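# Lift three sand cores from mould onto plywood boards

## Task

Remove three sand cores from the mould: the elongated core with the rounded nose, and both upright bladed cores standing in the mould half on the robot's right (the -y, right_arm side). Set all three down on the plywood boards next to the mould and release them. The two remaining cores must stay in the mould, still upright.

## Robot and tools

ROBOT. Two six-joint arms, left_arm and right_arm, each with a parallel gripper. Joint order per arm, always: waist, shoulder, elbow, wrist pitch, wrist yaw, wrist roll. Nominal ranges (rad): waist -2.618..3.054, shoulder 0.000..3.142, elbow 0.000..3.142, wrist pitch -1.571..1.571, wrist yaw -1.571..1.571, wrist roll -2.094..2.094. Real limits may differ by up to 0.059 rad either way. The gripper's fingers point along its +z axis and close along its y axis; end_effector_position is the point midway between the pads, roughly 1 cm short of the fingertips.

FRAMES. Scene frame: origin on the table surface halfway between the nominal bases, +x forward over the table, +y toward left_arm, +z up. Calibrated bases in the scene frame: left_arm at (+0.031, +0.345, 0) m, quat_wxyz (+1.000, 0, 0, +0.008); right_arm at (+0.030, -0.335, 0) m, quat_wxyz (+1.000, 0, 0, -0.014); both bases have +z up. Each arm's end_effector_position (m) and end_effector_quat_wxyz, and its wrist camera pose, are given in that arm's own base frame and may be off by a few cm, more when reaching far. Cameras: cam_left_wrist and cam_right_wrist, both 896x504, mounted on the wrists.

EXECUTE_ACTIONS. Argument actions: a list of actions; each action is a list of up to 15 rows; each row is one list of 14 numbers in [-1, 1] covering both arms: left_arm's 6 joint values then its opening, then right_arm's 6 joint values then its opening. Each row lasts one 1/30 s step; if fewer than 15 rows are given, the last one repeats to fill 15. Joint values are offsets, not poses: they count from the Joint targets at the start of that action (not from the previous row), scaled so 1.0 = 2.224 rad for waist, shoulder, elbow and 8.485 rad for the three wrist joints. Repeating an offset in the next action moves further. Opening is absolute: +1 fully open, -1 closed; 0 is a real half-open command, so to keep a gripper unchanged resend its current command. An action that would push a joint more than 0.059 rad outside its range is rejected for both arms. An empty list only returns state and images. Optional cameras: list of names; omitted/null/["all"] gives all, [] gives none.

MOVE. target: one 14-number row, or a list of up to 15 rows, laid out as above; every row's joint values are offsets from the Joint targets at the call's start (rows do not chain). Each joint follows a path to its goal angle, all joints synchronized, so the hand traces a curve; no collision avoidance with objects or the other arm. speed: rad/s for the joint with the longest way, 0.01 to 12.57, default 0.5; one value or one per target. blend: rad, how closely corners of a list are rounded (0 = stop at each). opening_speed: per second on the -1..+1 scale, at least 0.2; use a slow value for fragile sand cores. blocking=false returns after about 0.5 s while motion continues. Paths take at least 0.5 s; anything beyond 10 s falls short. Finger changes in a later list row apply once everything comes to rest there. The result adds a move: line: done, off_target (resting more than 0.035 rad from target), moving, held, or fault, possibly with limits=held. Faster moves and targets set deeper past a contact hit and press harder.

WAIT. seconds, 0 to 10; arms keep their last command and a running move continues. STOP: brakes a running move; needs braking room. ZOOM_IMAGE: camera (cam_left_wrist or cam_right_wrist) and region [x0, y0, x1, y1] in pixels of that camera's latest image, origin top-left, at most 504x504. FINISHED_SCENE: scene, the current scene number; ends the scene irreversibly, so only call it once the cores rest on the boards with the robot clear.

RESULT LINES. Joint positions and Joint velocities: per arm, the six joints (rad, rad/s) then pad gap (m; 0.094 fully open). within noise means that arm is still. Joint targets: the base for your next offsets. Tool commands: current gripper commands. grip_measured: measured opening on the command scale (reads slightly wide when empty; under a firm grip up to about 0.064 narrower than the part). grip_effort_nm: gripper motor effort, negative closing; not a true finger force. Joint torques: drive output including gravity, with offsets and noise; the first three wrap at ±28 N m. joint sent to its limit: a joint was clipped at its real end. joint command not followed: the clearance check altered targets. MOTOR HOT appears at 75 °C; OVER-TEMPERATURE FAULT at 90 °C folds that arm and disables it.

MOTION NOTES. Per step a target can lead the measured angle by at most 0.339 rad (big joints) or 2.2 rad (wrist); targets placing the hand over 200 mm from its measured spot are scaled back. Tiny moves may not start. To end a push, command targets back past the measured positions. For gripping, command an opening clearly below the part width to grasp; to release, command well above grip_measured.

AVOID. Dropping cores, releasing a core while it still moves, slamming or pressing hard on cores or mould, toppling the two cores that must stay, anything leaving the table, arm-to-arm contact (including one gripper pinching the other's fingers), long stretched holds that heat motors, and any fault stop. Loose objects may occasionally get nudged by an outside push; a camera cable touching something counts as contact.

Each tool is called as a command line: name --argument value for each argument, lists and objects as JSON in quotes; but a table of rows of numbers goes row by row, as --pt "numbers of a row", without its own name.

## Session

execute_actions --actions '[]'

Scene clock: 0.00 s.
left_arm: end_effector_position=(+0.3493, -0.0518, +0.2095) grip_measured=+1.000 grip_effort_nm=n/a end_effector_quat_wxyz=(+0.534, -0.007, +0.815, -0.226) | right_arm: end_effector_position=(+0.3046, +0.0783, +0.1820) grip_measured=+1.000 grip_effort_nm=n/a end_effector_quat_wxyz=(+0.477, +0.034, +0.863, +0.162)
Joint positions: left_arm=[0.059 1.017 0.578 0.071 0.424 -0.25 0.094] | right_arm=[0.21 0.854 0.562 -0.224 -0.068 0.329 0.094]
Joint velocities: within noise
Joint torques (N m): no reading
Heat: left arm: 31 °C; right arm: 34 °C.
Joint targets: left_arm=[0.059 1.010 0.587 0.072 0.427 -0.248] | right_arm=[0.210 0.847 0.574 -0.220 -0.067 0.327]
Tool commands: left_gripper/opening=+1.0 right_gripper/opening=+1.0

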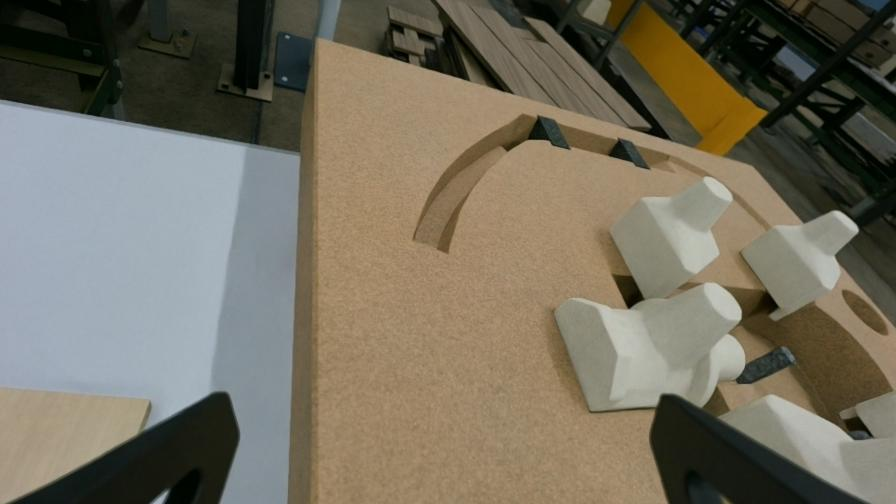

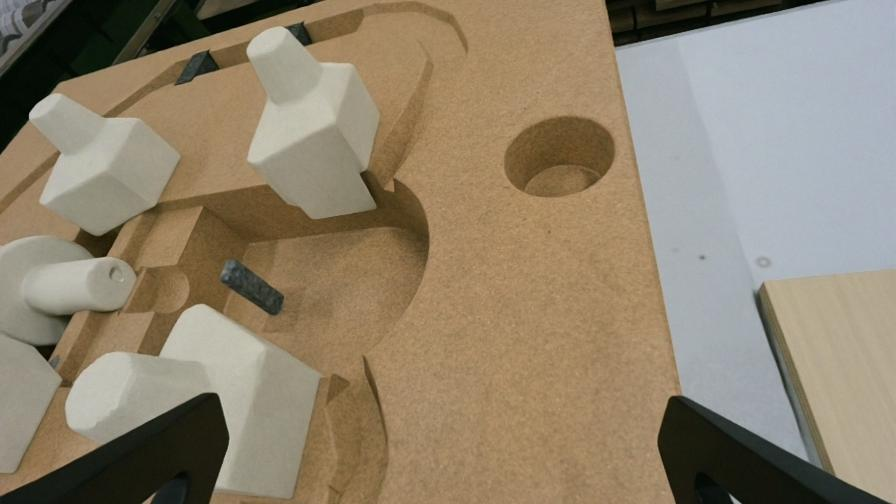

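move --pt "0 0 0.225 -0.0354 0 0 1 0 0 0.225 -0.0354 0 0 1" --pt "-0.3332 0.388 0.6668 -0.15 -0.0955 -0.0329 1 0.1169 0.5517 0.8094 -0.1249 0.0381 0.0042 1" --speed 0.9 --blend 0.1

Scene clock: 8.23 s.
left_arm: end_effector_position=(+0.3904, -0.2352, +0.2749) grip_measured=+1.000 grip_effort_nm=0.027 end_effector_quat_wxyz=(+0.323, +0.028, +0.946, -0.011) | right_arm: end_effector_position=(+0.4648, +0.1879, +0.2691) grip_measured=+1.000 grip_effort_nm=0.027 end_effector_quat_wxyz=(+0.305, -0.019, +0.952, +0.006)
Joint positions: left_arm=[-0.684 1.861 2.045 -1.194 -0.363 -0.518 0.094] | right_arm=[0.468 2.074 2.345 -1.267 0.243 0.355 0.094]
Joint velocities: within noise
Joint torques (N m): left_arm=[0.17 -7.31 7.12 1.38 -0.41 -0.17] | right_arm=[0.21 -9.37 7.5 0.86 0.21 0.06]
Heat: left arm: 33 °C; right arm: 34 °C.
Joint targets: left_arm=[-0.682 1.873 2.071 -1.201 -0.384 -0.527] | right_arm=[0.470 2.075 2.375 -1.280 0.256 0.362]
move: done

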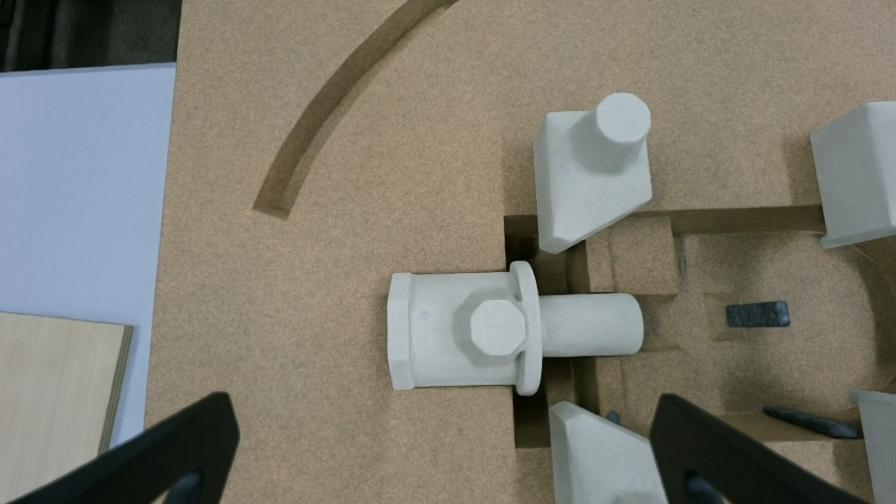

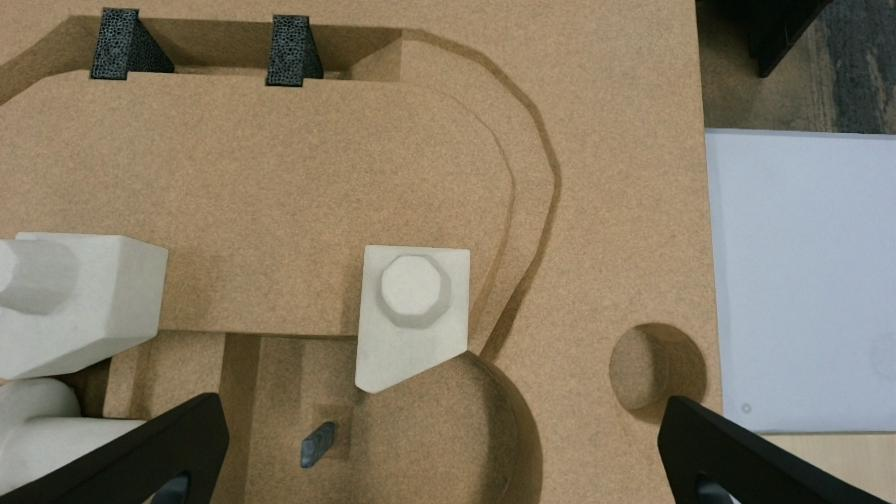

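move --target '[0,0.0121,-0.1443,0.0408,-0.0042,-0.0031,1,-0.0103,0.0742,-0.018,0.0257,-0.0006,0,1]' --speed 0.5

Scene clock: 28.33 s.
left_arm: end_effector_position=(+0.4158, -0.2485, +0.1994) grip_measured=+1.000 grip_effort_nm=0.027 end_effector_quat_wxyz=(+0.334, +0.010, +0.942, -0.004) | right_arm: end_effector_position=(+0.5182, +0.2060, +0.2130) grip_measured=+1.000 grip_effort_nm=0.027 end_effector_quat_wxyz=(+0.315, -0.011, +0.949, +0.009)
Joint positions: left_arm=[-0.684 1.887 1.756 -0.87 -0.397 -0.544 0.094] | right_arm=[0.454 2.231 2.342 -1.082 0.244 0.355 0.094]
Joint velocities: within noise
Joint torques (N m): left_arm=[0.1 -7.91 4.92 1.61 -0.42 -0.18] | right_arm=[-0.55 -10.24 4.97 1.15 0.16 0.04]
Heat: left arm: 35 °C; right arm: 39 °C.
Joint targets: left_arm=[-0.682 1.899 1.750 -0.854 -0.419 -0.554] | right_arm=[0.447 2.239 2.334 -1.062 0.251 0.362]
move: done

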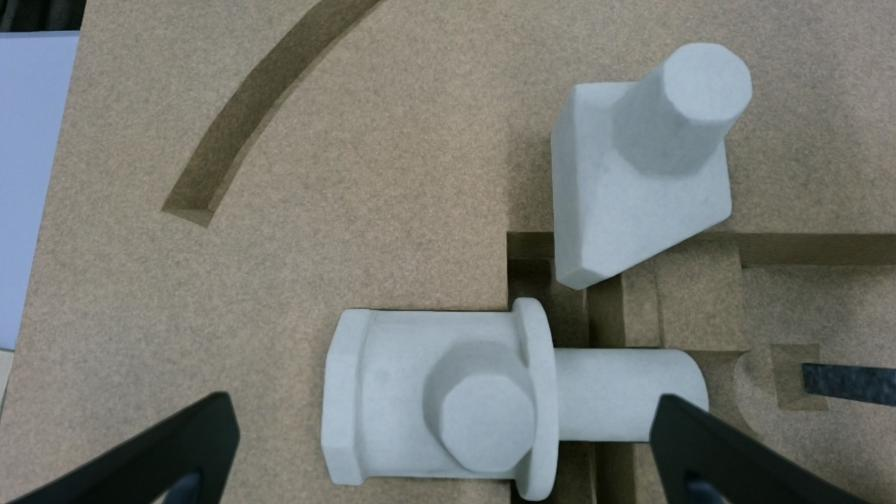

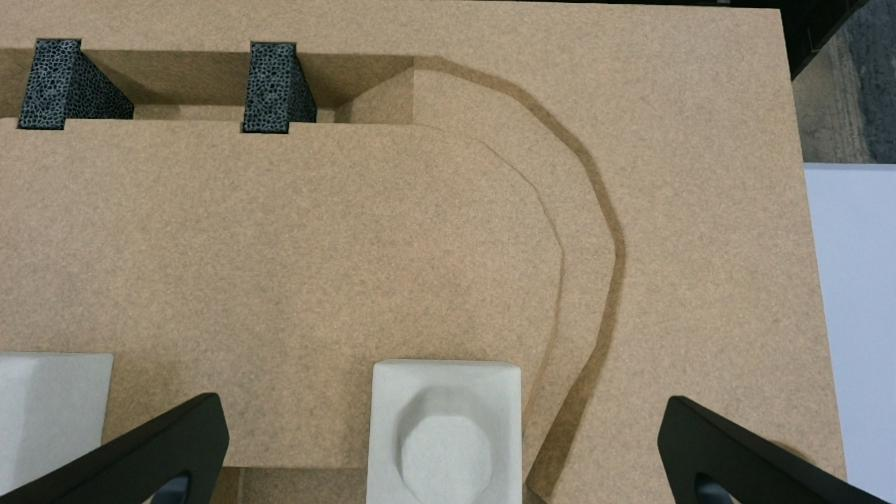

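move --target '[0,0,-0.1259,0.0325,0,0,1,-0.0049,-0.04,-0.1614,0.0321,0,0,1]' --speed 0.4

Scene clock: 47.13 s.
left_arm: end_effector_position=(+0.4144, -0.2464, +0.1303) grip_measured=+1.000 grip_effort_nm=0.027 end_effector_quat_wxyz=(+0.335, +0.008, +0.942, -0.003) | right_arm: end_effector_position=(+0.5179, +0.1997, +0.1325) grip_measured=+1.000 grip_effort_nm=0.027 end_effector_quat_wxyz=(+0.293, -0.009, +0.956, -0.003)
Joint positions: left_arm=[-0.683 1.887 1.48 -0.595 -0.401 -0.548 0.094] | right_arm=[0.444 2.196 1.985 -0.811 0.244 0.355 0.094]
Joint velocities: within noise
Joint torques (N m): left_arm=[0.17 -7.9 4.46 1.62 -0.39 -0.11] | right_arm=[-0.68 -14.67 5.14 1.1 0.16 0.04]
Heat: left arm: 36 °C; right arm: 42 °C.
Joint targets: left_arm=[-0.682 1.899 1.470 -0.579 -0.419 -0.554] | right_arm=[0.436 2.150 1.975 -0.789 0.251 0.362]
move: off_target (right_arm); right_arm: the shoulder is farthest, 0.046 rad from its target

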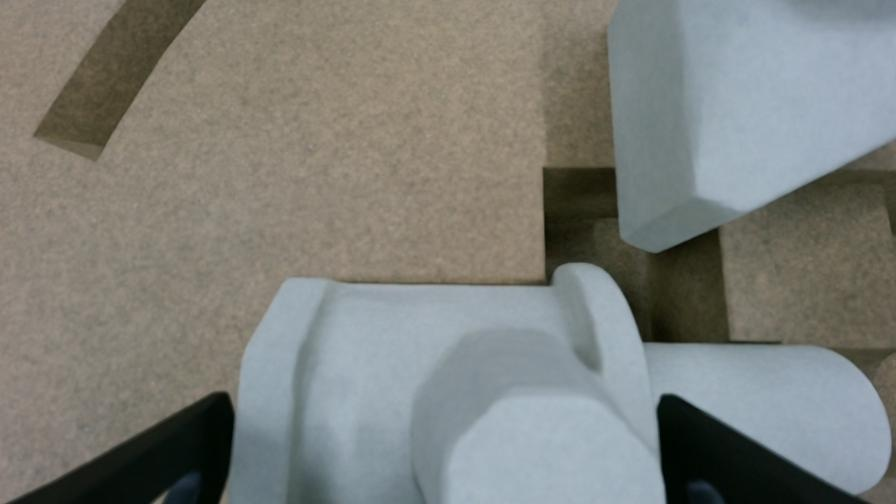

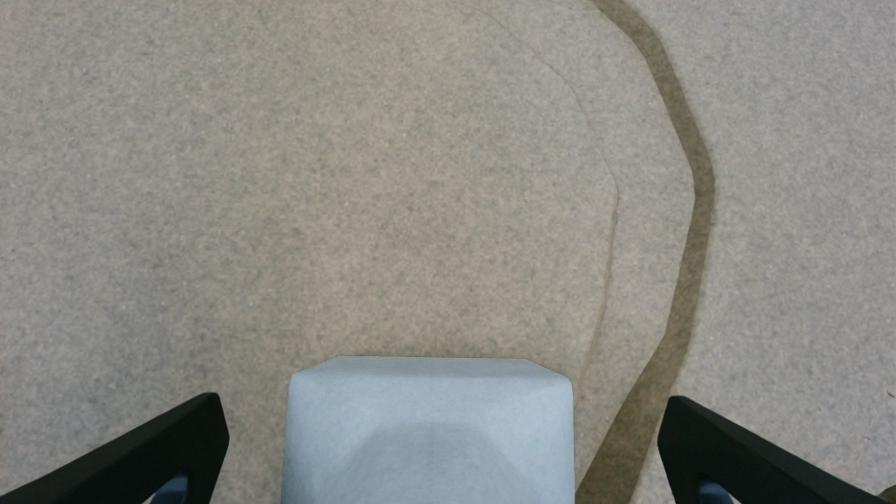

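move --target '[0,0,0,0,0,0,0.5,0,0,0,0,0,0,0]' --opening_speed 0.4 --cameras '[]'

Scene clock: 53.00 s.
left_arm: end_effector_position=(+0.4146, -0.2457, +0.1303) grip_measured=+0.755 grip_effort_nm=-0.999 end_effector_quat_wxyz=(+0.335, +0.007, +0.942, -0.001) | right_arm: end_effector_position=(+0.5181, +0.2014, +0.1326) grip_measured=+0.156 grip_effort_nm=-0.999 end_effector_quat_wxyz=(+0.293, -0.010, +0.956, +0.001)
Joint positions: left_arm=[-0.683 1.887 1.48 -0.596 -0.405 -0.548 0.082] | right_arm=[0.444 2.196 1.985 -0.808 0.236 0.355 0.054]
Joint velocities: within noise
Joint torques (N m): left_arm=[0.09 -7.92 4.6 1.61 -0.35 -0.14] | right_arm=[-0.68 -14.67 5.12 1.09 0.24 0.04]
Heat: left arm: 37 °C; right arm: 48 °C.
Joint targets: left_arm=[-0.682 1.899 1.469 -0.579 -0.419 -0.554] | right_arm=[0.436 2.150 1.975 -0.789 0.251 0.362]
move: off_target (right_arm); right_arm: the shoulder is farthest, 0.046 rad from its target
No camera images: "cameras" was empty.

move --pt "0 0 0.009 0 0 0 0.5 0 0.0247 0.009 0 0 0 0" --pt "0 -0.0063 0.1039 -0.0231 0 0 0.5 0 0.027 0.0944 -0.0178 0 0 0" --pt "0 0 0.2478 -0.0555 0 0 0.5 0 0.0472 0.1911 -0.0367 0 0 0" --pt "0.1124 -0.0445 0.2163 -0.059 0 0 0.5 -0.2747 -0.063 0.0697 -0.0355 0 0 0" --pt "0.3674 -0.1551 -0.004 -0.0613 -0.0225 -0.0668 0.5 -0.2747 -0.1169 -0.1192 -0.0284 0 0 0" --speed '[0.3,0.35,0.4,0.5,0.5]' --blend 0.04

Scene clock: 84.97 s.
left_arm: end_effector_position=(+0.3250, +0.1382, +0.1840) grip_measured=+0.755 grip_effort_nm=-0.989 end_effector_quat_wxyz=(+0.232, -0.584, +0.758, +0.176) | right_arm: end_effector_position=(+0.4197, -0.1182, +0.1303) grip_measured=+0.156 grip_effort_nm=-1.009 end_effector_quat_wxyz=(+0.144, +0.276, +0.944, -0.107)
Joint positions: left_arm=[0.137 1.619 1.449 -1.144 -0.539 -1.105 0.082] | right_arm=[-0.179 1.946 1.708 -1.062 0.24 0.356 0.054]
Joint velocities: within noise
Joint torques (N m): left_arm=[-0.1 -11.29 5.91 1.41 -1.11 -0.27] | right_arm=[0.39 -13.38 5.64 0.83 0.2 0.04]
Heat: left arm: 39 °C; right arm: 61 °C.
Joint targets: left_arm=[0.135 1.555 1.461 -1.099 -0.610 -1.121] | right_arm=[-0.175 1.891 1.710 -1.030 0.251 0.362]
move: off_target (left_arm, right_arm); blend cut to 0.0275 rad at target 1; left_arm: the wrist yaw is farthest, 0.071 rad from its target; right_arm: the shoulder is farthest, 0.056 rad from its target

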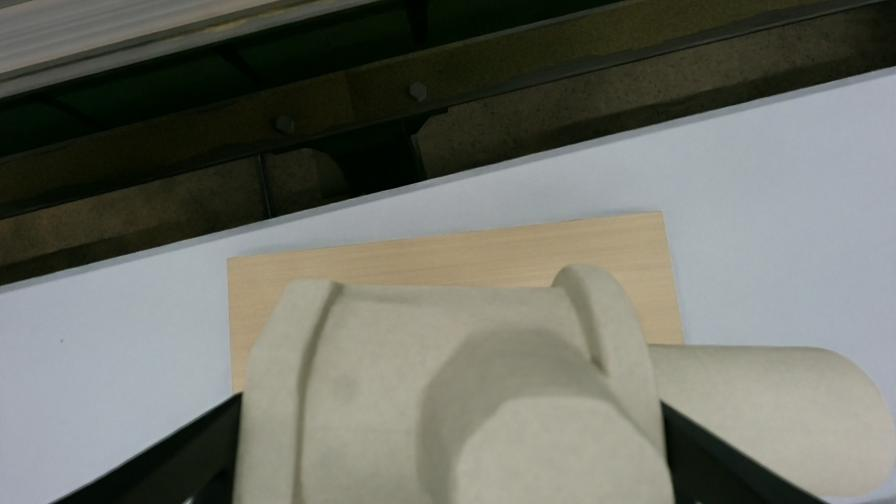

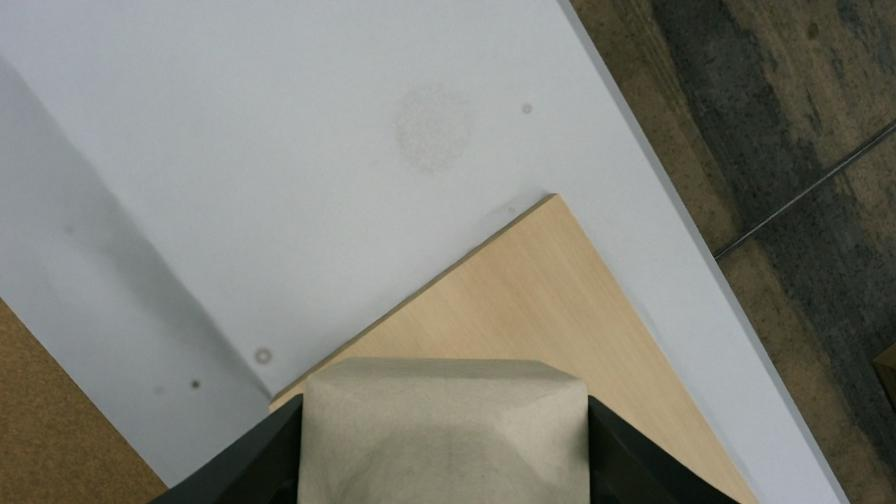

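move --target '[0.018,0,-0.1574,0.0454,0,0,0.5,0.0067,-0.0567,-0.1362,0.0218,0,0,0]' --speed 0.35

Scene clock: 101.33 s.
left_arm: end_effector_position=(+0.3173, +0.1478, +0.1002) grip_measured=+0.755 grip_effort_nm=-1.004 end_effector_quat_wxyz=(+0.243, -0.598, +0.744, +0.172) | right_arm: end_effector_position=(+0.3879, -0.1075, +0.0982) grip_measured=+0.156 grip_effort_nm=-1.004 end_effector_quat_wxyz=(+0.150, +0.271, +0.945, -0.105)
Joint positions: left_arm=[0.169 1.613 1.099 -0.767 -0.539 -1.106 0.082] | right_arm=[-0.167 1.817 1.407 -0.879 0.24 0.356 0.054]
Joint velocities: within noise
Joint torques (N m): left_arm=[0.55 -10.45 5.79 1.54 -1.11 -0.24] | right_arm=[0.61 -12.1 5.5 0.86 0.21 0.04]
Heat: left arm: 38 °C; right arm: 53 °C.
Joint targets: left_arm=[0.175 1.555 1.111 -0.713 -0.610 -1.121] | right_arm=[-0.160 1.764 1.407 -0.845 0.251 0.362]
move: off_target (left_arm, right_arm); left_arm: the wrist yaw is farthest, 0.071 rad from its target; right_arm: the shoulder is farthest, 0.052 rad from its target

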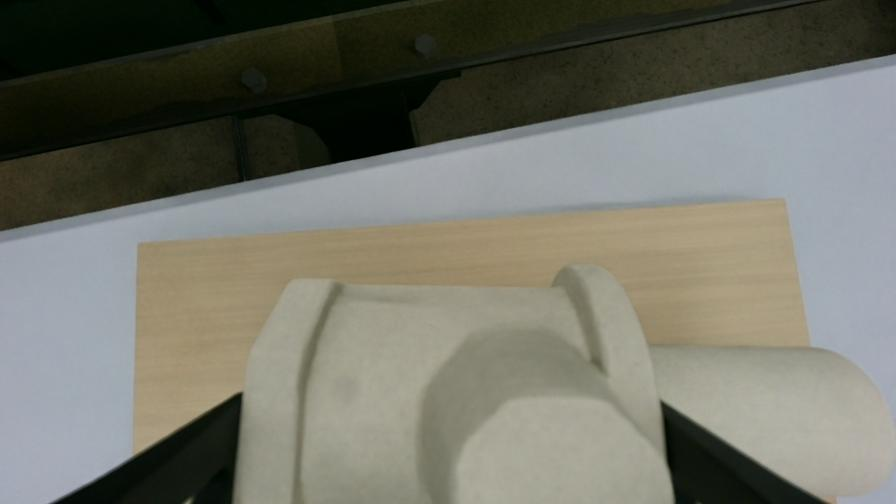

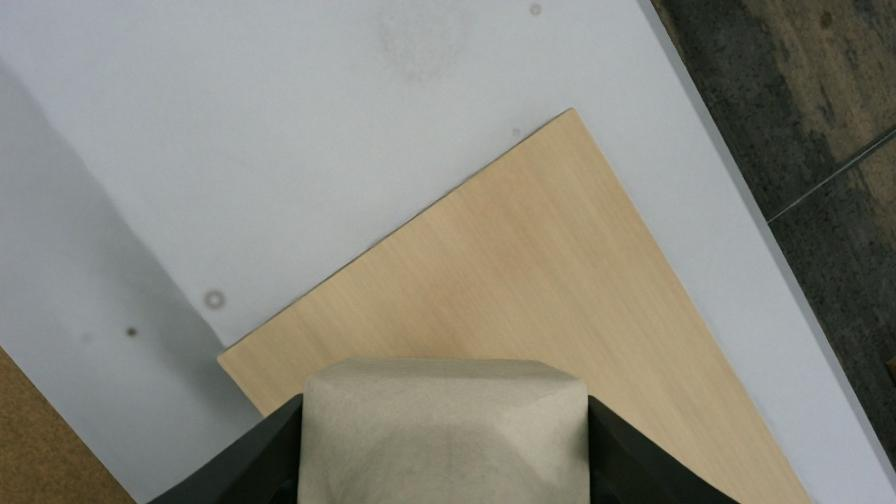

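move --target '[0,0,-0.0297,0.0039,0,0,0.5,0,0,-0.036,0.0141,0,0,0]' --speed 0.15 --cameras '[]'

Scene clock: 106.70 s.
left_arm: end_effector_position=(+0.3120, +0.1495, +0.0949) grip_measured=+0.755 grip_effort_nm=-0.994 end_effector_quat_wxyz=(+0.252, -0.599, +0.739, +0.177) | right_arm: end_effector_position=(+0.3921, -0.1082, +0.0823) grip_measured=+0.156 grip_effort_nm=-1.004 end_effector_quat_wxyz=(+0.169, +0.272, +0.942, -0.103)
Joint positions: left_arm=[0.169 1.595 1.049 -0.723 -0.556 -1.106 0.082] | right_arm=[-0.167 1.814 1.327 -0.764 0.24 0.356 0.054]
Joint velocities: within noise
Joint torques (N m): left_arm=[0.64 -8.85 4.51 1.46 -0.93 -0.23] | right_arm=[0.65 -11.79 5.45 0.97 0.2 0.02]
Heat: left arm: 39 °C; right arm: 52 °C.
Joint targets: left_arm=[0.175 1.555 1.044 -0.681 -0.610 -1.121] | right_arm=[-0.160 1.764 1.327 -0.726 0.251 0.362]
move: off_target (left_arm, right_arm); left_arm: the wrist yaw is farthest, 0.054 rad from its target; right_arm: the shoulder is farthest, 0.050 rad from its target
No camera images: "cameras" was empty.

move --target '[0,0,-0.009,0.002,0,0,0.5,0,0,-0.016,0.002,0,0,0]' --speed 0.12 --cameras '[]'

Scene clock: 109.57 s.
left_arm: end_effector_position=(+0.3112, +0.1509, +0.0946) grip_measured=+0.755 grip_effort_nm=-0.994 end_effector_quat_wxyz=(+0.258, -0.599, +0.736, +0.178) | right_arm: end_effector_position=(+0.3873, -0.1074, +0.0760) grip_measured=+0.156 grip_effort_nm=-1.009 end_effector_quat_wxyz=(+0.165, +0.272, +0.942, -0.103)
Joint positions: left_arm=[0.169 1.588 1.033 -0.703 -0.566 -1.106 0.082] | right_arm=[-0.167 1.808 1.297 -0.747 0.24 0.356 0.054]
Joint velocities: within noise
Joint torques (N m): left_arm=[0.46 -8.25 4.07 1.46 -0.8 -0.23] | right_arm=[0.62 -11.21 5.04 0.96 0.21 0.03]
Heat: left arm: 39 °C; right arm: 52 °C.
Joint targets: left_arm=[0.175 1.555 1.025 -0.664 -0.610 -1.121] | right_arm=[-0.160 1.764 1.292 -0.709 0.251 0.362]
move: off_target (left_arm, right_arm); left_arm: the wrist yaw is farthest, 0.044 rad from its target; right_arm: the shoulder is farthest, 0.044 rad from its target
No camera images: "cameras" was empty.

move --target '[0,0,0,0,0,0,1,0,0,-0.014,0.001,0,0,0]' --speed 0.12 --opening_speed 0.35 --cameras '["cam_left_wrist"]'

Scene clock: 113.57 s.
left_arm: end_effector_position=(+0.3152, +0.1534, +0.0968) grip_measured=+0.998 grip_effort_nm=0.125 end_effector_quat_wxyz=(+0.271, -0.602, +0.730, +0.177) | right_arm: end_effector_position=(+0.3862, -0.1072, +0.0757) grip_measured=+0.156 grip_effort_nm=-1.004 end_effector_quat_wxyz=(+0.171, +0.272, +0.941, -0.103)
Joint positions: left_arm=[0.169 1.587 1.03 -0.676 -0.578 -1.111 0.094] | right_arm=[-0.167 1.795 1.274 -0.725 0.24 0.356 0.054]
Joint velocities: within noise
Joint torques (N m): left_arm=[0.59 -8.2 4.31 1.18 -0.69 -0.21] | right_arm=[0.62 -9.94 4.4 0.86 0.21 0.02]
Heat: left arm: 39 °C; right arm: 52 °C.
Joint targets: left_arm=[0.175 1.555 1.025 -0.664 -0.610 -1.121] | right_arm=[-0.160 1.765 1.260 -0.700 0.251 0.362]
move: done
Images, in order (width x height): cam_left_wrist 896x504.

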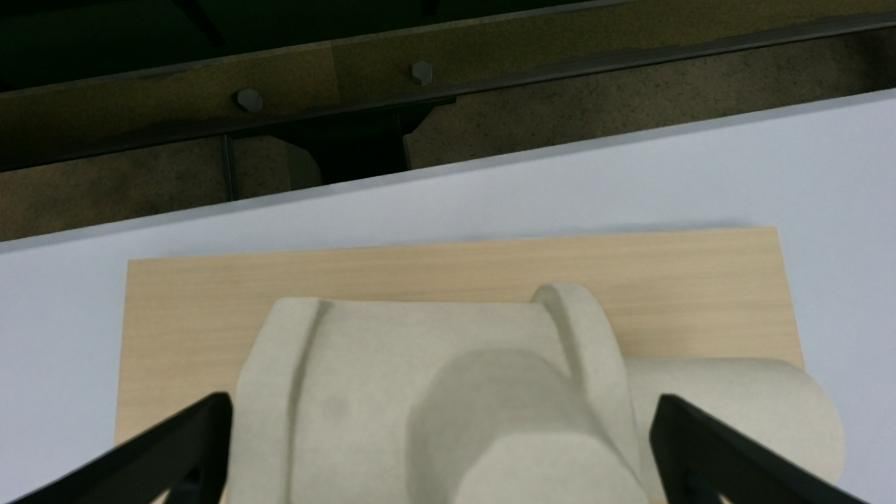

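move --pt "0 0 0.09 -0.024 0 0 1 0 0 0 0 0 0 0.4" --pt "0 0 0.22 -0.05 0 0 1 0 0 0 0 0 0 0.4" --speed 0.4 --opening_speed 0.3

Scene clock: 119.13 s.
left_arm: end_effector_position=(+0.3362, +0.1576, +0.2187) grip_measured=+0.998 grip_effort_nm=0.125 end_effector_quat_wxyz=(+0.298, -0.606, +0.719, +0.163) | right_arm: end_effector_position=(+0.3860, -0.1076, +0.0750) grip_measured=+0.397 grip_effort_nm=0.178 end_effector_quat_wxyz=(+0.172, +0.272, +0.941, -0.104)
Joint positions: left_arm=[0.169 1.582 1.492 -1.079 -0.582 -1.111 0.094] | right_arm=[-0.167 1.795 1.27 -0.72 0.243 0.356 0.066]
Joint velocities: within noise
Joint torques (N m): left_arm=[0.59 -8.06 7.02 1.07 -0.65 -0.14] | right_arm=[0.62 -9.95 4.67 0.81 0.18 0.02]
Heat: left arm: 38 °C; right arm: 50 °C.
Joint targets: left_arm=[0.175 1.555 1.514 -1.088 -0.610 -1.121] | right_arm=[-0.160 1.765 1.260 -0.700 0.251 0.362]
move: done

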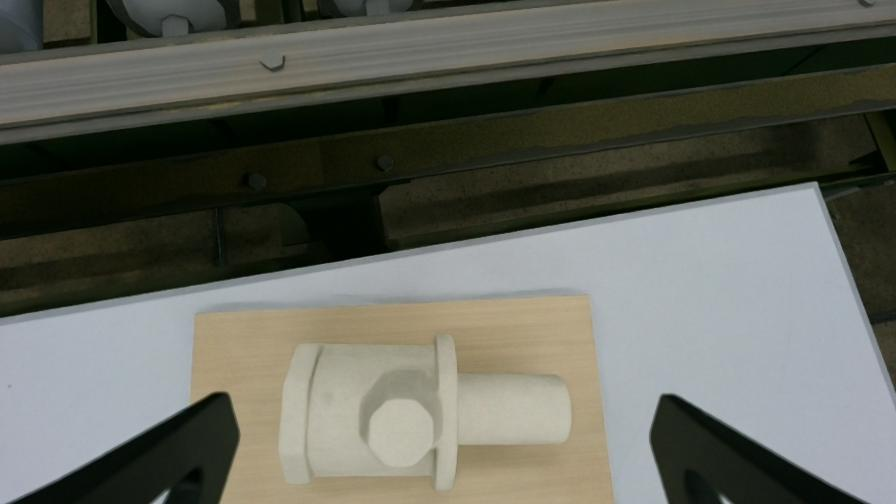

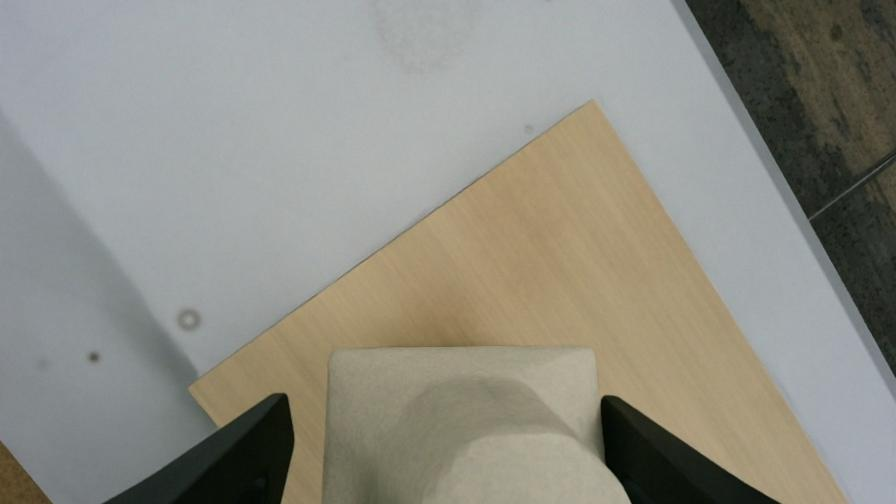

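move --pt "0 0 0 0 0 0 1 0 0 0 0 0 0 1" --pt "0 0 0 0 0 0 1 0 0 0.1888 -0.0471 0 0 1" --pt "0 0 0 0 0 0 1 0.4676 -0.0967 0.1933 -0.0601 0.0271 0.0442 1" --speed '[0.5,0.5,0.9]' --opening_speed 1.0 --blend 0.08 --cameras '["cam_right_wrist"]'

Scene clock: 130.23 s.
left_arm: end_effector_position=(+0.3360, +0.1575, +0.2186) grip_measured=+0.998 grip_effort_nm=0.125 end_effector_quat_wxyz=(+0.298, -0.606, +0.719, +0.164) | right_arm: end_effector_position=(+0.2907, +0.2290, +0.2584) grip_measured=+0.997 grip_effort_nm=0.183 end_effector_quat_wxyz=(+0.315, -0.020, +0.949, +0.006)
Joint positions: left_arm=[0.169 1.582 1.492 -1.08 -0.582 -1.111 0.094] | right_arm=[0.881 1.573 1.661 -1.197 0.462 0.728 0.094]
Joint velocities: within noise
Joint torques (N m): left_arm=[0.62 -8.08 6.95 1.08 -0.62 -0.18] | right_arm=[-0.09 -7.65 7.73 0.68 0.35 0.03]
Heat: left arm: 37 °C; right arm: 47 °C.
Joint targets: left_arm=[0.175 1.555 1.514 -1.088 -0.610 -1.121] | right_arm=[0.880 1.549 1.690 -1.210 0.481 0.737]
move: done; blend cut to 0 rad at target 1
Images, in order (width x height): cam_right_wrist 896x504.

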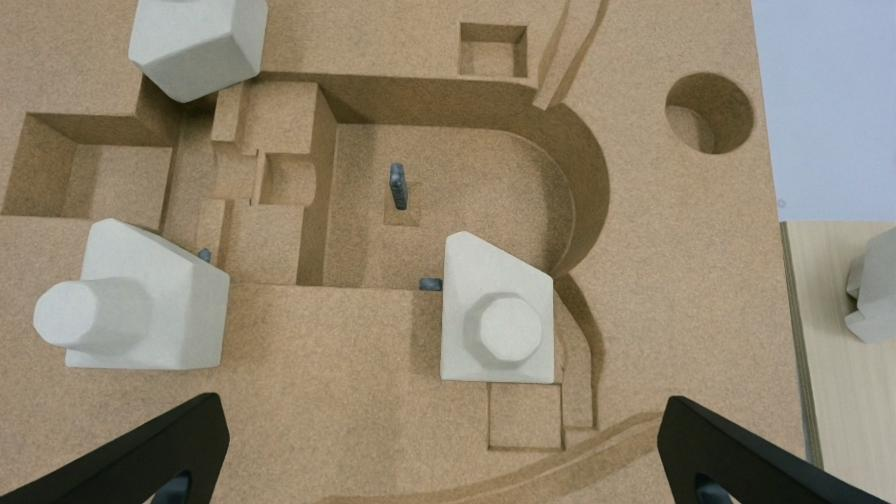

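move --target '[0,0,0,0,0,0,1,-0.0773,0.0265,-0.0832,0.0259,-0.0136,-0.0153,1]' --speed 0.5 --cameras '["cam_right_wrist"]'

Scene clock: 142.50 s.
left_arm: end_effector_position=(+0.3360, +0.1575, +0.2186) grip_measured=+0.998 grip_effort_nm=0.125 end_effector_quat_wxyz=(+0.298, -0.606, +0.719, +0.164) | right_arm: end_effector_position=(+0.3326, +0.2040, +0.2061) grip_measured=+0.997 grip_effort_nm=0.178 end_effector_quat_wxyz=(+0.286, -0.006, +0.958, -0.001)
Joint positions: left_arm=[0.169 1.582 1.492 -1.08 -0.582 -1.111 0.094] | right_arm=[0.711 1.609 1.51 -1.01 0.364 0.612 0.094]
Joint velocities: within noise
Joint torques (N m): left_arm=[0.61 -8.02 6.93 1.07 -0.64 -0.18] | right_arm=[-0.23 -6.28 5.3 0.94 0.16 -0.08]
Heat: left arm: 37 °C; right arm: 47 °C.
Joint targets: left_arm=[0.175 1.555 1.514 -1.088 -0.610 -1.121] | right_arm=[0.708 1.608 1.505 -0.990 0.366 0.608]
move: done
Images, in order (width x height): cam_right_wrist 896x504.

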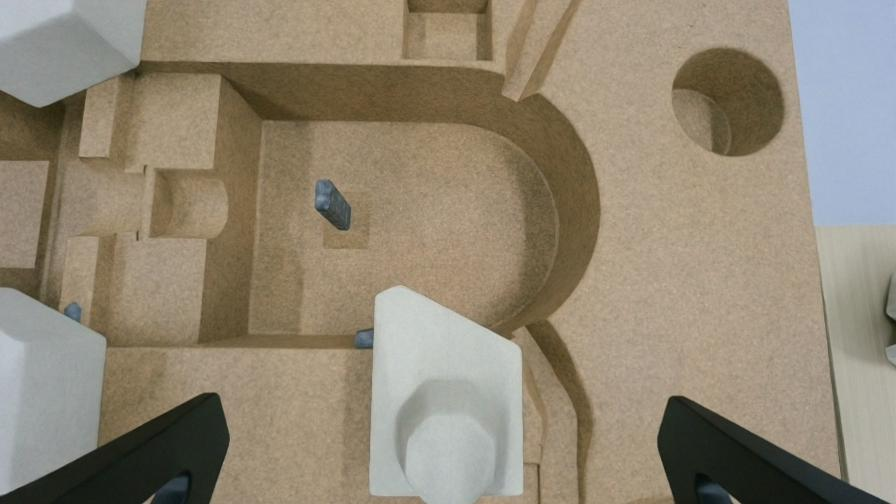

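move --target '[0,0,0,0,0,0,1,-0.0022,0,-0.1371,0.0354,0,0,1]' --speed 0.35 --cameras '["cam_right_wrist"]'

Scene clock: 150.10 s.
left_arm: end_effector_position=(+0.3360, +0.1575, +0.2186) grip_measured=+0.998 grip_effort_nm=0.120 end_effector_quat_wxyz=(+0.298, -0.606, +0.719, +0.164) | right_arm: end_effector_position=(+0.3312, +0.2032, +0.1295) grip_measured=+0.997 grip_effort_nm=0.178 end_effector_quat_wxyz=(+0.284, -0.007, +0.959, -0.001)
Joint positions: left_arm=[0.169 1.582 1.492 -1.08 -0.582 -1.111 0.094] | right_arm=[0.711 1.609 1.208 -0.712 0.362 0.611 0.094]
Joint velocities: within noise
Joint torques (N m): left_arm=[0.59 -8.02 6.99 1.06 -0.6 -0.19] | right_arm=[-0.68 -6.34 5.16 1.01 0.17 -0.08]
Heat: left arm: 37 °C; right arm: 45 °C.
Joint targets: left_arm=[0.175 1.555 1.514 -1.088 -0.610 -1.121] | right_arm=[0.703 1.608 1.200 -0.690 0.366 0.608]
move: done
Images, in order (width x height): cam_right_wrist 896x504.

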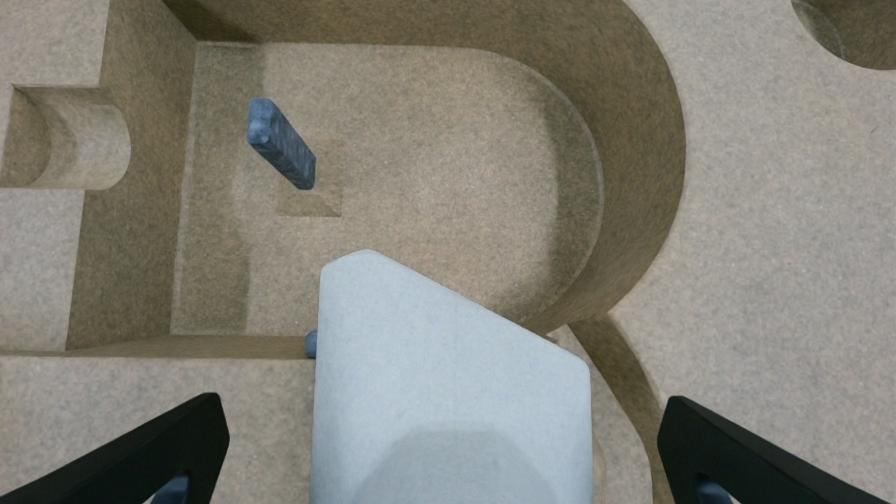

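move --target '[0,0,0,0,0,0,1,-0.004,0,0,0,0,0,0]' --opening_speed 0.45 --cameras '["cam_right_wrist"]'

Scene clock: 155.67 s.
left_arm: end_effector_position=(+0.3360, +0.1575, +0.2186) grip_measured=+0.998 grip_effort_nm=0.120 end_effector_quat_wxyz=(+0.298, -0.606, +0.719, +0.164) | right_arm: end_effector_position=(+0.3336, +0.2016, +0.1299) grip_measured=+0.153 grip_effort_nm=-0.999 end_effector_quat_wxyz=(+0.285, -0.003, +0.959, +0.000)
Joint positions: left_arm=[0.169 1.582 1.492 -1.08 -0.582 -1.111 0.094] | right_arm=[0.702 1.609 1.208 -0.707 0.359 0.61 0.054]
Joint velocities: within noise
Joint torques (N m): left_arm=[0.51 -8.08 6.9 1.06 -0.65 -0.17] | right_arm=[-0.68 -6.31 5.18 0.96 0.21 -0.07]
Heat: left arm: 37 °C; right arm: 44 °C.
Joint targets: left_arm=[0.175 1.555 1.514 -1.088 -0.610 -1.121] | right_arm=[0.695 1.608 1.200 -0.690 0.365 0.608]
move: done
Images, in order (width x height): cam_right_wrist 896x504.

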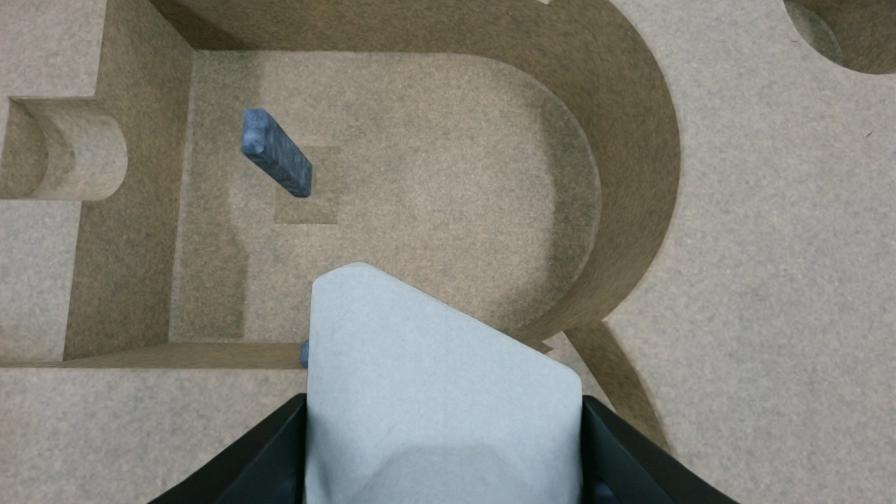

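move --pt "0 0 0 0 0 0 1 0 0 0.0899 -0.02 0 0 0" --pt "0 0 0 0 0 0 1 0 0.0031 0.2248 -0.0519 0 0 0" --pt "0 0 0 0 0 0 1 -0.5193 -0.1969 0.0405 -0.0448 -0.043 -0.0717 0" --pt "0 0 0 0 0 0 1 -0.5193 -0.3273 -0.2473 0.0283 -0.043 -0.0717 0" --speed '[0.3,0.4,0.6,0.5]' --blend 0.04 --cameras '["cam_right_wrist"]'

Scene clock: 187.07 s.
left_arm: end_effector_position=(+0.3360, +0.1575, +0.2186) grip_measured=+0.998 grip_effort_nm=0.115 end_effector_quat_wxyz=(+0.298, -0.606, +0.719, +0.164) | right_arm: end_effector_position=(+0.2523, -0.1240, +0.1389) grip_measured=+0.153 grip_effort_nm=-1.004 end_effector_quat_wxyz=(+0.360, +0.214, +0.904, -0.086)
Joint positions: left_arm=[0.169 1.582 1.492 -1.08 -0.582 -1.111 0.094] | right_arm=[-0.456 0.911 0.64 -0.542 0.007 0.006 0.054]
Joint velocities: within noise
Joint torques (N m): left_arm=[0.58 -8.02 6.99 1.08 -0.67 -0.17] | right_arm=[-0.42 -3.84 6.87 2.06 -0.07 -0.1]
Heat: left arm: 37 °C; right arm: 42 °C.
Joint targets: left_arm=[0.175 1.555 1.514 -1.088 -0.610 -1.121] | right_arm=[-0.461 0.880 0.651 -0.450 0.001 0.000]
move: off_target (right_arm); right_arm: the wrist pitch is farthest, 0.092 rad from its target
Images, in order (width x height): cam_right_wrist 896x504.

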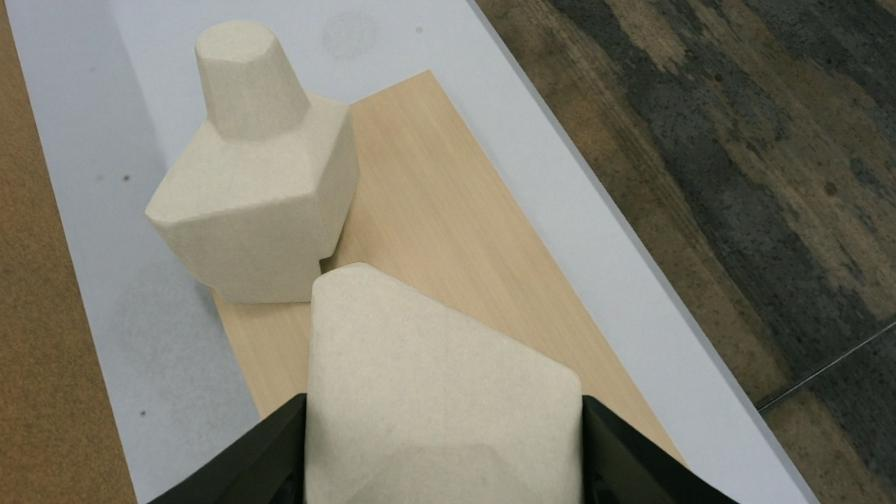

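move --target '[0,0,0,0,0,0,1,0,0.0337,-0.0949,0.0377,0,0,0]' --speed 0.3 --cameras '["cam_right_wrist"]'

Scene clock: 193.50 s.
left_arm: end_effector_position=(+0.3360, +0.1575, +0.2186) grip_measured=+0.998 grip_effort_nm=0.120 end_effector_quat_wxyz=(+0.298, -0.606, +0.719, +0.164) | right_arm: end_effector_position=(+0.2607, -0.1281, +0.0905) grip_measured=+0.153 grip_effort_nm=-1.004 end_effector_quat_wxyz=(+0.382, +0.211, +0.895, -0.091)
Joint positions: left_arm=[0.169 1.582 1.492 -1.08 -0.582 -1.111 0.094] | right_arm=[-0.456 0.965 0.43 -0.229 0.007 0.005 0.054]
Joint velocities: within noise
Joint torques (N m): left_arm=[0.49 -8.06 6.94 1.06 -0.64 -0.17] | right_arm=[-0.4 -2.29 6.65 2.16 -0.07 -0.1]
Heat: left arm: 37 °C; right arm: 41 °C.
Joint targets: left_arm=[0.175 1.555 1.514 -1.088 -0.610 -1.121] | right_arm=[-0.461 0.955 0.439 -0.130 0.001 -0.001]
move: off_target (right_arm); right_arm: the wrist pitch is farthest, 0.099 rad from its target
Images, in order (width x height): cam_right_wrist 896x504.

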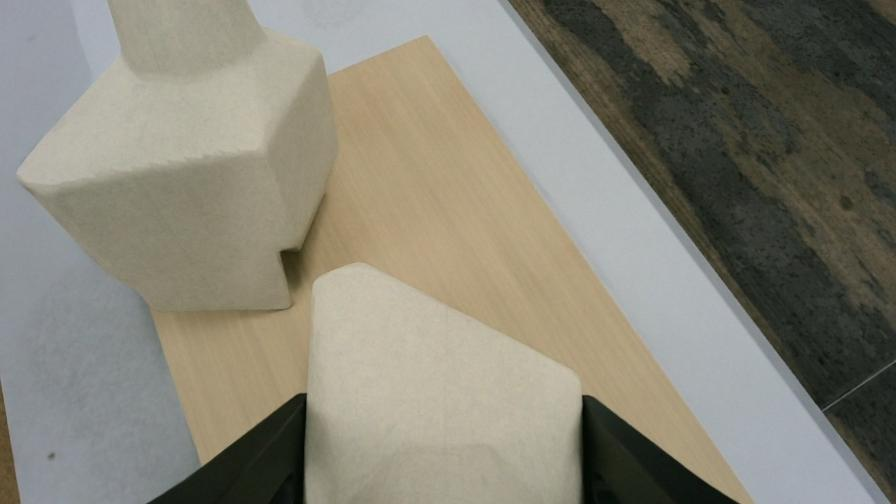

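move --target '[0,0,0,0,0,0,1,0,0,-0.014,0.004,0,0,0]' --speed 0.12 --cameras '[]'

move --target '[0,0,0,0,0,0,1,0,0,-0.009,0.003,0,0,0]' --speed 0.1 --cameras '["cam_right_wrist"]'

Scene clock: 199.23 s.
left_arm: end_effector_position=(+0.3360, +0.1575, +0.2186) grip_measured=+0.998 grip_effort_nm=0.120 end_effector_quat_wxyz=(+0.298, -0.606, +0.719, +0.164) | right_arm: end_effector_position=(+0.2598, -0.1276, +0.0849) grip_measured=+0.153 grip_effort_nm=-1.004 end_effector_quat_wxyz=(+0.385, +0.211, +0.894, -0.092)
Joint positions: left_arm=[0.169 1.582 1.492 -1.08 -0.582 -1.111 0.094] | right_arm=[-0.456 0.965 0.403 -0.195 0.007 0.004 0.054]
Joint velocities: within noise
Joint torques (N m): left_arm=[0.59 -8.05 6.78 1.08 -0.6 -0.17] | right_arm=[-0.43 -2.28 6.42 2.17 -0.08 -0.1]
Heat: left arm: 37 °C; right arm: 40 °C.
Joint targets: left_arm=[0.175 1.555 1.514 -1.088 -0.610 -1.121] | right_arm=[-0.461 0.955 0.408 -0.096 0.001 -0.001]
move: off_target (right_arm); right_arm: the wrist pitch is farthest, 0.099 rad from its target
No camera images: "cameras" was empty.

Scene clock: 200.03 s.
left_arm: end_effector_position=(+0.3360, +0.1575, +0.2186) grip_measured=+0.998 grip_effort_nm=0.129 end_effector_quat_wxyz=(+0.298, -0.606, +0.719, +0.164) | right_arm: end_effector_position=(+0.2611, -0.1283, +0.0840) grip_measured=+0.153 grip_effort_nm=-1.004 end_effector_quat_wxyz=(+0.392, +0.210, +0.891, -0.094)
Joint positions: left_arm=[0.169 1.582 1.492 -1.08 -0.582 -1.111 0.094] | right_arm=[-0.456 0.965 0.385 -0.161 0.007 0.004 0.054]
Joint velocities: within noise
Joint torques (N m): left_arm=[0.58 -8.18 6.97 1.07 -0.62 -0.18] | right_arm=[-0.4 -2.26 6.13 2.14 -0.08 -0.1]
Heat: left arm: 37 °C; right arm: 40 °C.
Joint targets: left_arm=[0.175 1.555 1.514 -1.088 -0.610 -1.121] | right_arm=[-0.461 0.955 0.388 -0.071 0.001 -0.001]
move: off_target (right_arm); right_arm: the wrist pitch is farthest, 0.090 rad from its target
Images, in order (width x height): cam_right_wrist 896x504.

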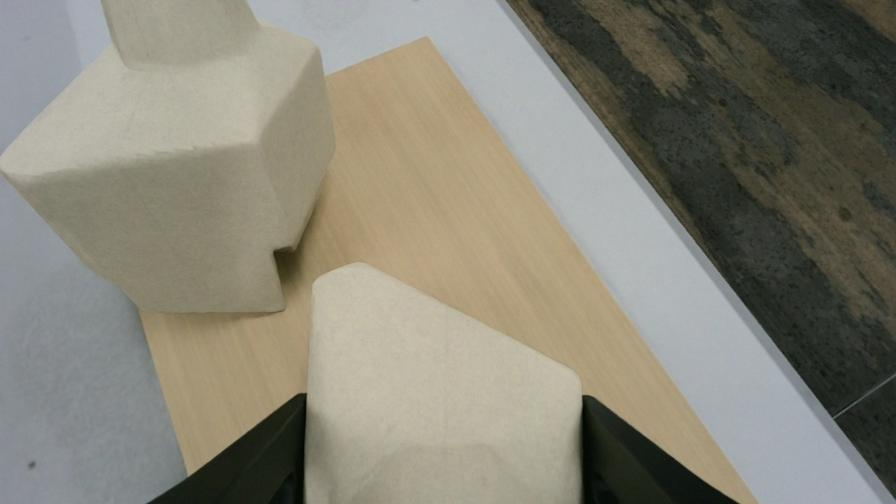

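move --target '[0,0,0,0,0,0,1,0,0,-0.018,0.0015,0,0,0]' --speed 0.12 --cameras '[]'

move --target '[0,0,0,0,0,0,1,0,0,-0.012,0.001,0,0,0]' --speed 0.1 --cameras '[]'

Scene clock: 202.93 s.
left_arm: end_effector_position=(+0.3360, +0.1575, +0.2186) grip_measured=+0.998 grip_effort_nm=0.125 end_effector_quat_wxyz=(+0.298, -0.606, +0.719, +0.164) | right_arm: end_effector_position=(+0.2625, -0.1290, +0.0816) grip_measured=+0.153 grip_effort_nm=-1.009 end_effector_quat_wxyz=(+0.403, +0.208, +0.886, -0.097)
Joint positions: left_arm=[0.169 1.582 1.492 -1.08 -0.582 -1.111 0.094] | right_arm=[-0.456 0.965 0.356 -0.107 0.007 0.001 0.054]
Joint velocities: within noise
Joint torques (N m): left_arm=[0.55 -8.21 6.89 1.07 -0.63 -0.16] | right_arm=[-0.42 -2.25 5.31 1.75 -0.07 -0.06]
Heat: left arm: 37 °C; right arm: 40 °C.
Joint targets: left_arm=[0.175 1.555 1.514 -1.088 -0.610 -1.121] | right_arm=[-0.461 0.955 0.348 -0.058 0.001 -0.001]
move: off_target (right_arm); right_arm: the wrist pitch is farthest, 0.048 rad from its target
No camera images: "cameras" was empty.

Scene clock: 203.73 s.
left_arm: end_effector_position=(+0.3360, +0.1575, +0.2186) grip_measured=+0.998 grip_effort_nm=0.125 end_effector_quat_wxyz=(+0.298, -0.606, +0.719, +0.164) | right_arm: end_effector_position=(+0.2632, -0.1293, +0.0801) grip_measured=+0.153 grip_effort_nm=-1.004 end_effector_quat_wxyz=(+0.410, +0.206, +0.883, -0.099)
Joint positions: left_arm=[0.169 1.582 1.492 -1.08 -0.582 -1.111 0.094] | right_arm=[-0.456 0.965 0.336 -0.07 0.007 0 0.054]
Joint velocities: within noise
Joint torques (N m): left_arm=[0.54 -8.02 6.95 1.07 -0.65 -0.2] | right_arm=[-0.43 -2.22 4.81 1.53 -0.07 -0.05]
Heat: left arm: 37 °C; right arm: 40 °C.
Joint targets: left_arm=[0.175 1.555 1.514 -1.088 -0.610 -1.121] | right_arm=[-0.461 0.955 0.321 -0.050 0.001 -0.001]
move: done
No camera images: "cameras" was empty.

move --target '[0,0,0,0,0,0,1,0,0,-0.016,0.010,0,0,0]' --speed 0.12 --cameras '["cam_right_wrist"]'

Scene clock: 207.53 s.
left_arm: end_effector_position=(+0.3360, +0.1575, +0.2186) grip_measured=+0.998 grip_effort_nm=0.115 end_effector_quat_wxyz=(+0.298, -0.606, +0.719, +0.164) | right_arm: end_effector_position=(+0.2656, -0.1305, +0.0800) grip_measured=+0.153 grip_effort_nm=-1.004 end_effector_quat_wxyz=(+0.428, +0.204, +0.874, -0.103)
Joint positions: left_arm=[0.169 1.582 1.492 -1.08 -0.582 -1.111 0.094] | right_arm=[-0.456 0.963 0.302 0.003 0.007 -0.001 0.054]
Joint velocities: within noise
Joint torques (N m): left_arm=[0.51 -8.08 6.87 1.08 -0.62 -0.16] | right_arm=[-0.43 -2.04 4.72 1.65 -0.07 -0.03]
Heat: left arm: 37 °C; right arm: 40 °C.
Joint targets: left_arm=[0.175 1.555 1.514 -1.088 -0.610 -1.121] | right_arm=[-0.461 0.955 0.286 0.035 0.001 -0.001]
move: done
Images, in order (width x height): cam_right_wrist 896x504.

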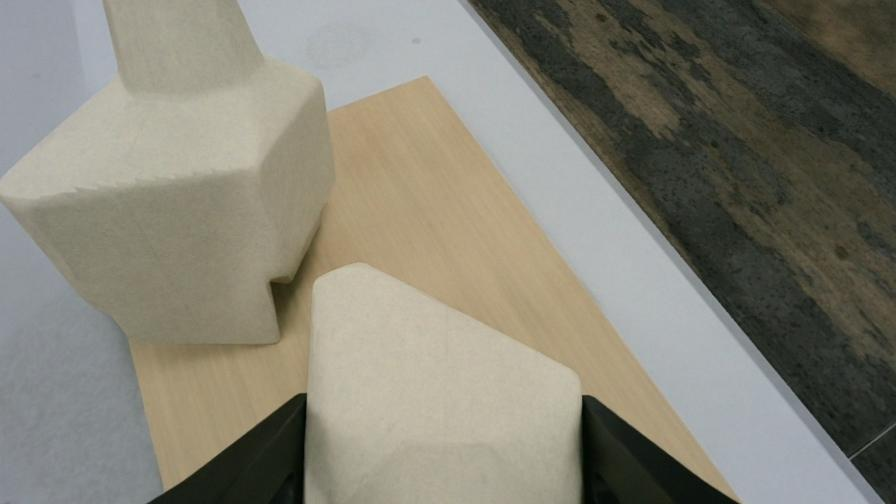

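move --target '[0,0,0,0,0,0,1,0,0,-0.016,0,0,0,0]' --speed 0.12 --cameras '[]'

Scene clock: 210.70 s.
left_arm: end_effector_position=(+0.3360, +0.1575, +0.2186) grip_measured=+0.998 grip_effort_nm=0.125 end_effector_quat_wxyz=(+0.298, -0.606, +0.719, +0.164) | right_arm: end_effector_position=(+0.2651, -0.1303, +0.0792) grip_measured=+0.153 grip_effort_nm=-1.004 end_effector_quat_wxyz=(+0.438, +0.203, +0.870, -0.105)
Joint positions: left_arm=[0.169 1.582 1.492 -1.08 -0.582 -1.111 0.094] | right_arm=[-0.456 0.953 0.276 0.041 0.007 -0.001 0.054]
Joint velocities: within noise
Joint torques (N m): left_arm=[0.54 -8.05 6.93 1.09 -0.65 -0.16] | right_arm=[-0.42 -1.18 3.95 1.29 -0.07 -0.04]
Heat: left arm: 37 °C; right arm: 39 °C.
Joint targets: left_arm=[0.175 1.555 1.514 -1.088 -0.610 -1.121] | right_arm=[-0.461 0.955 0.250 0.035 0.001 -0.001]
move: done
No camera images: "cameras" was empty.


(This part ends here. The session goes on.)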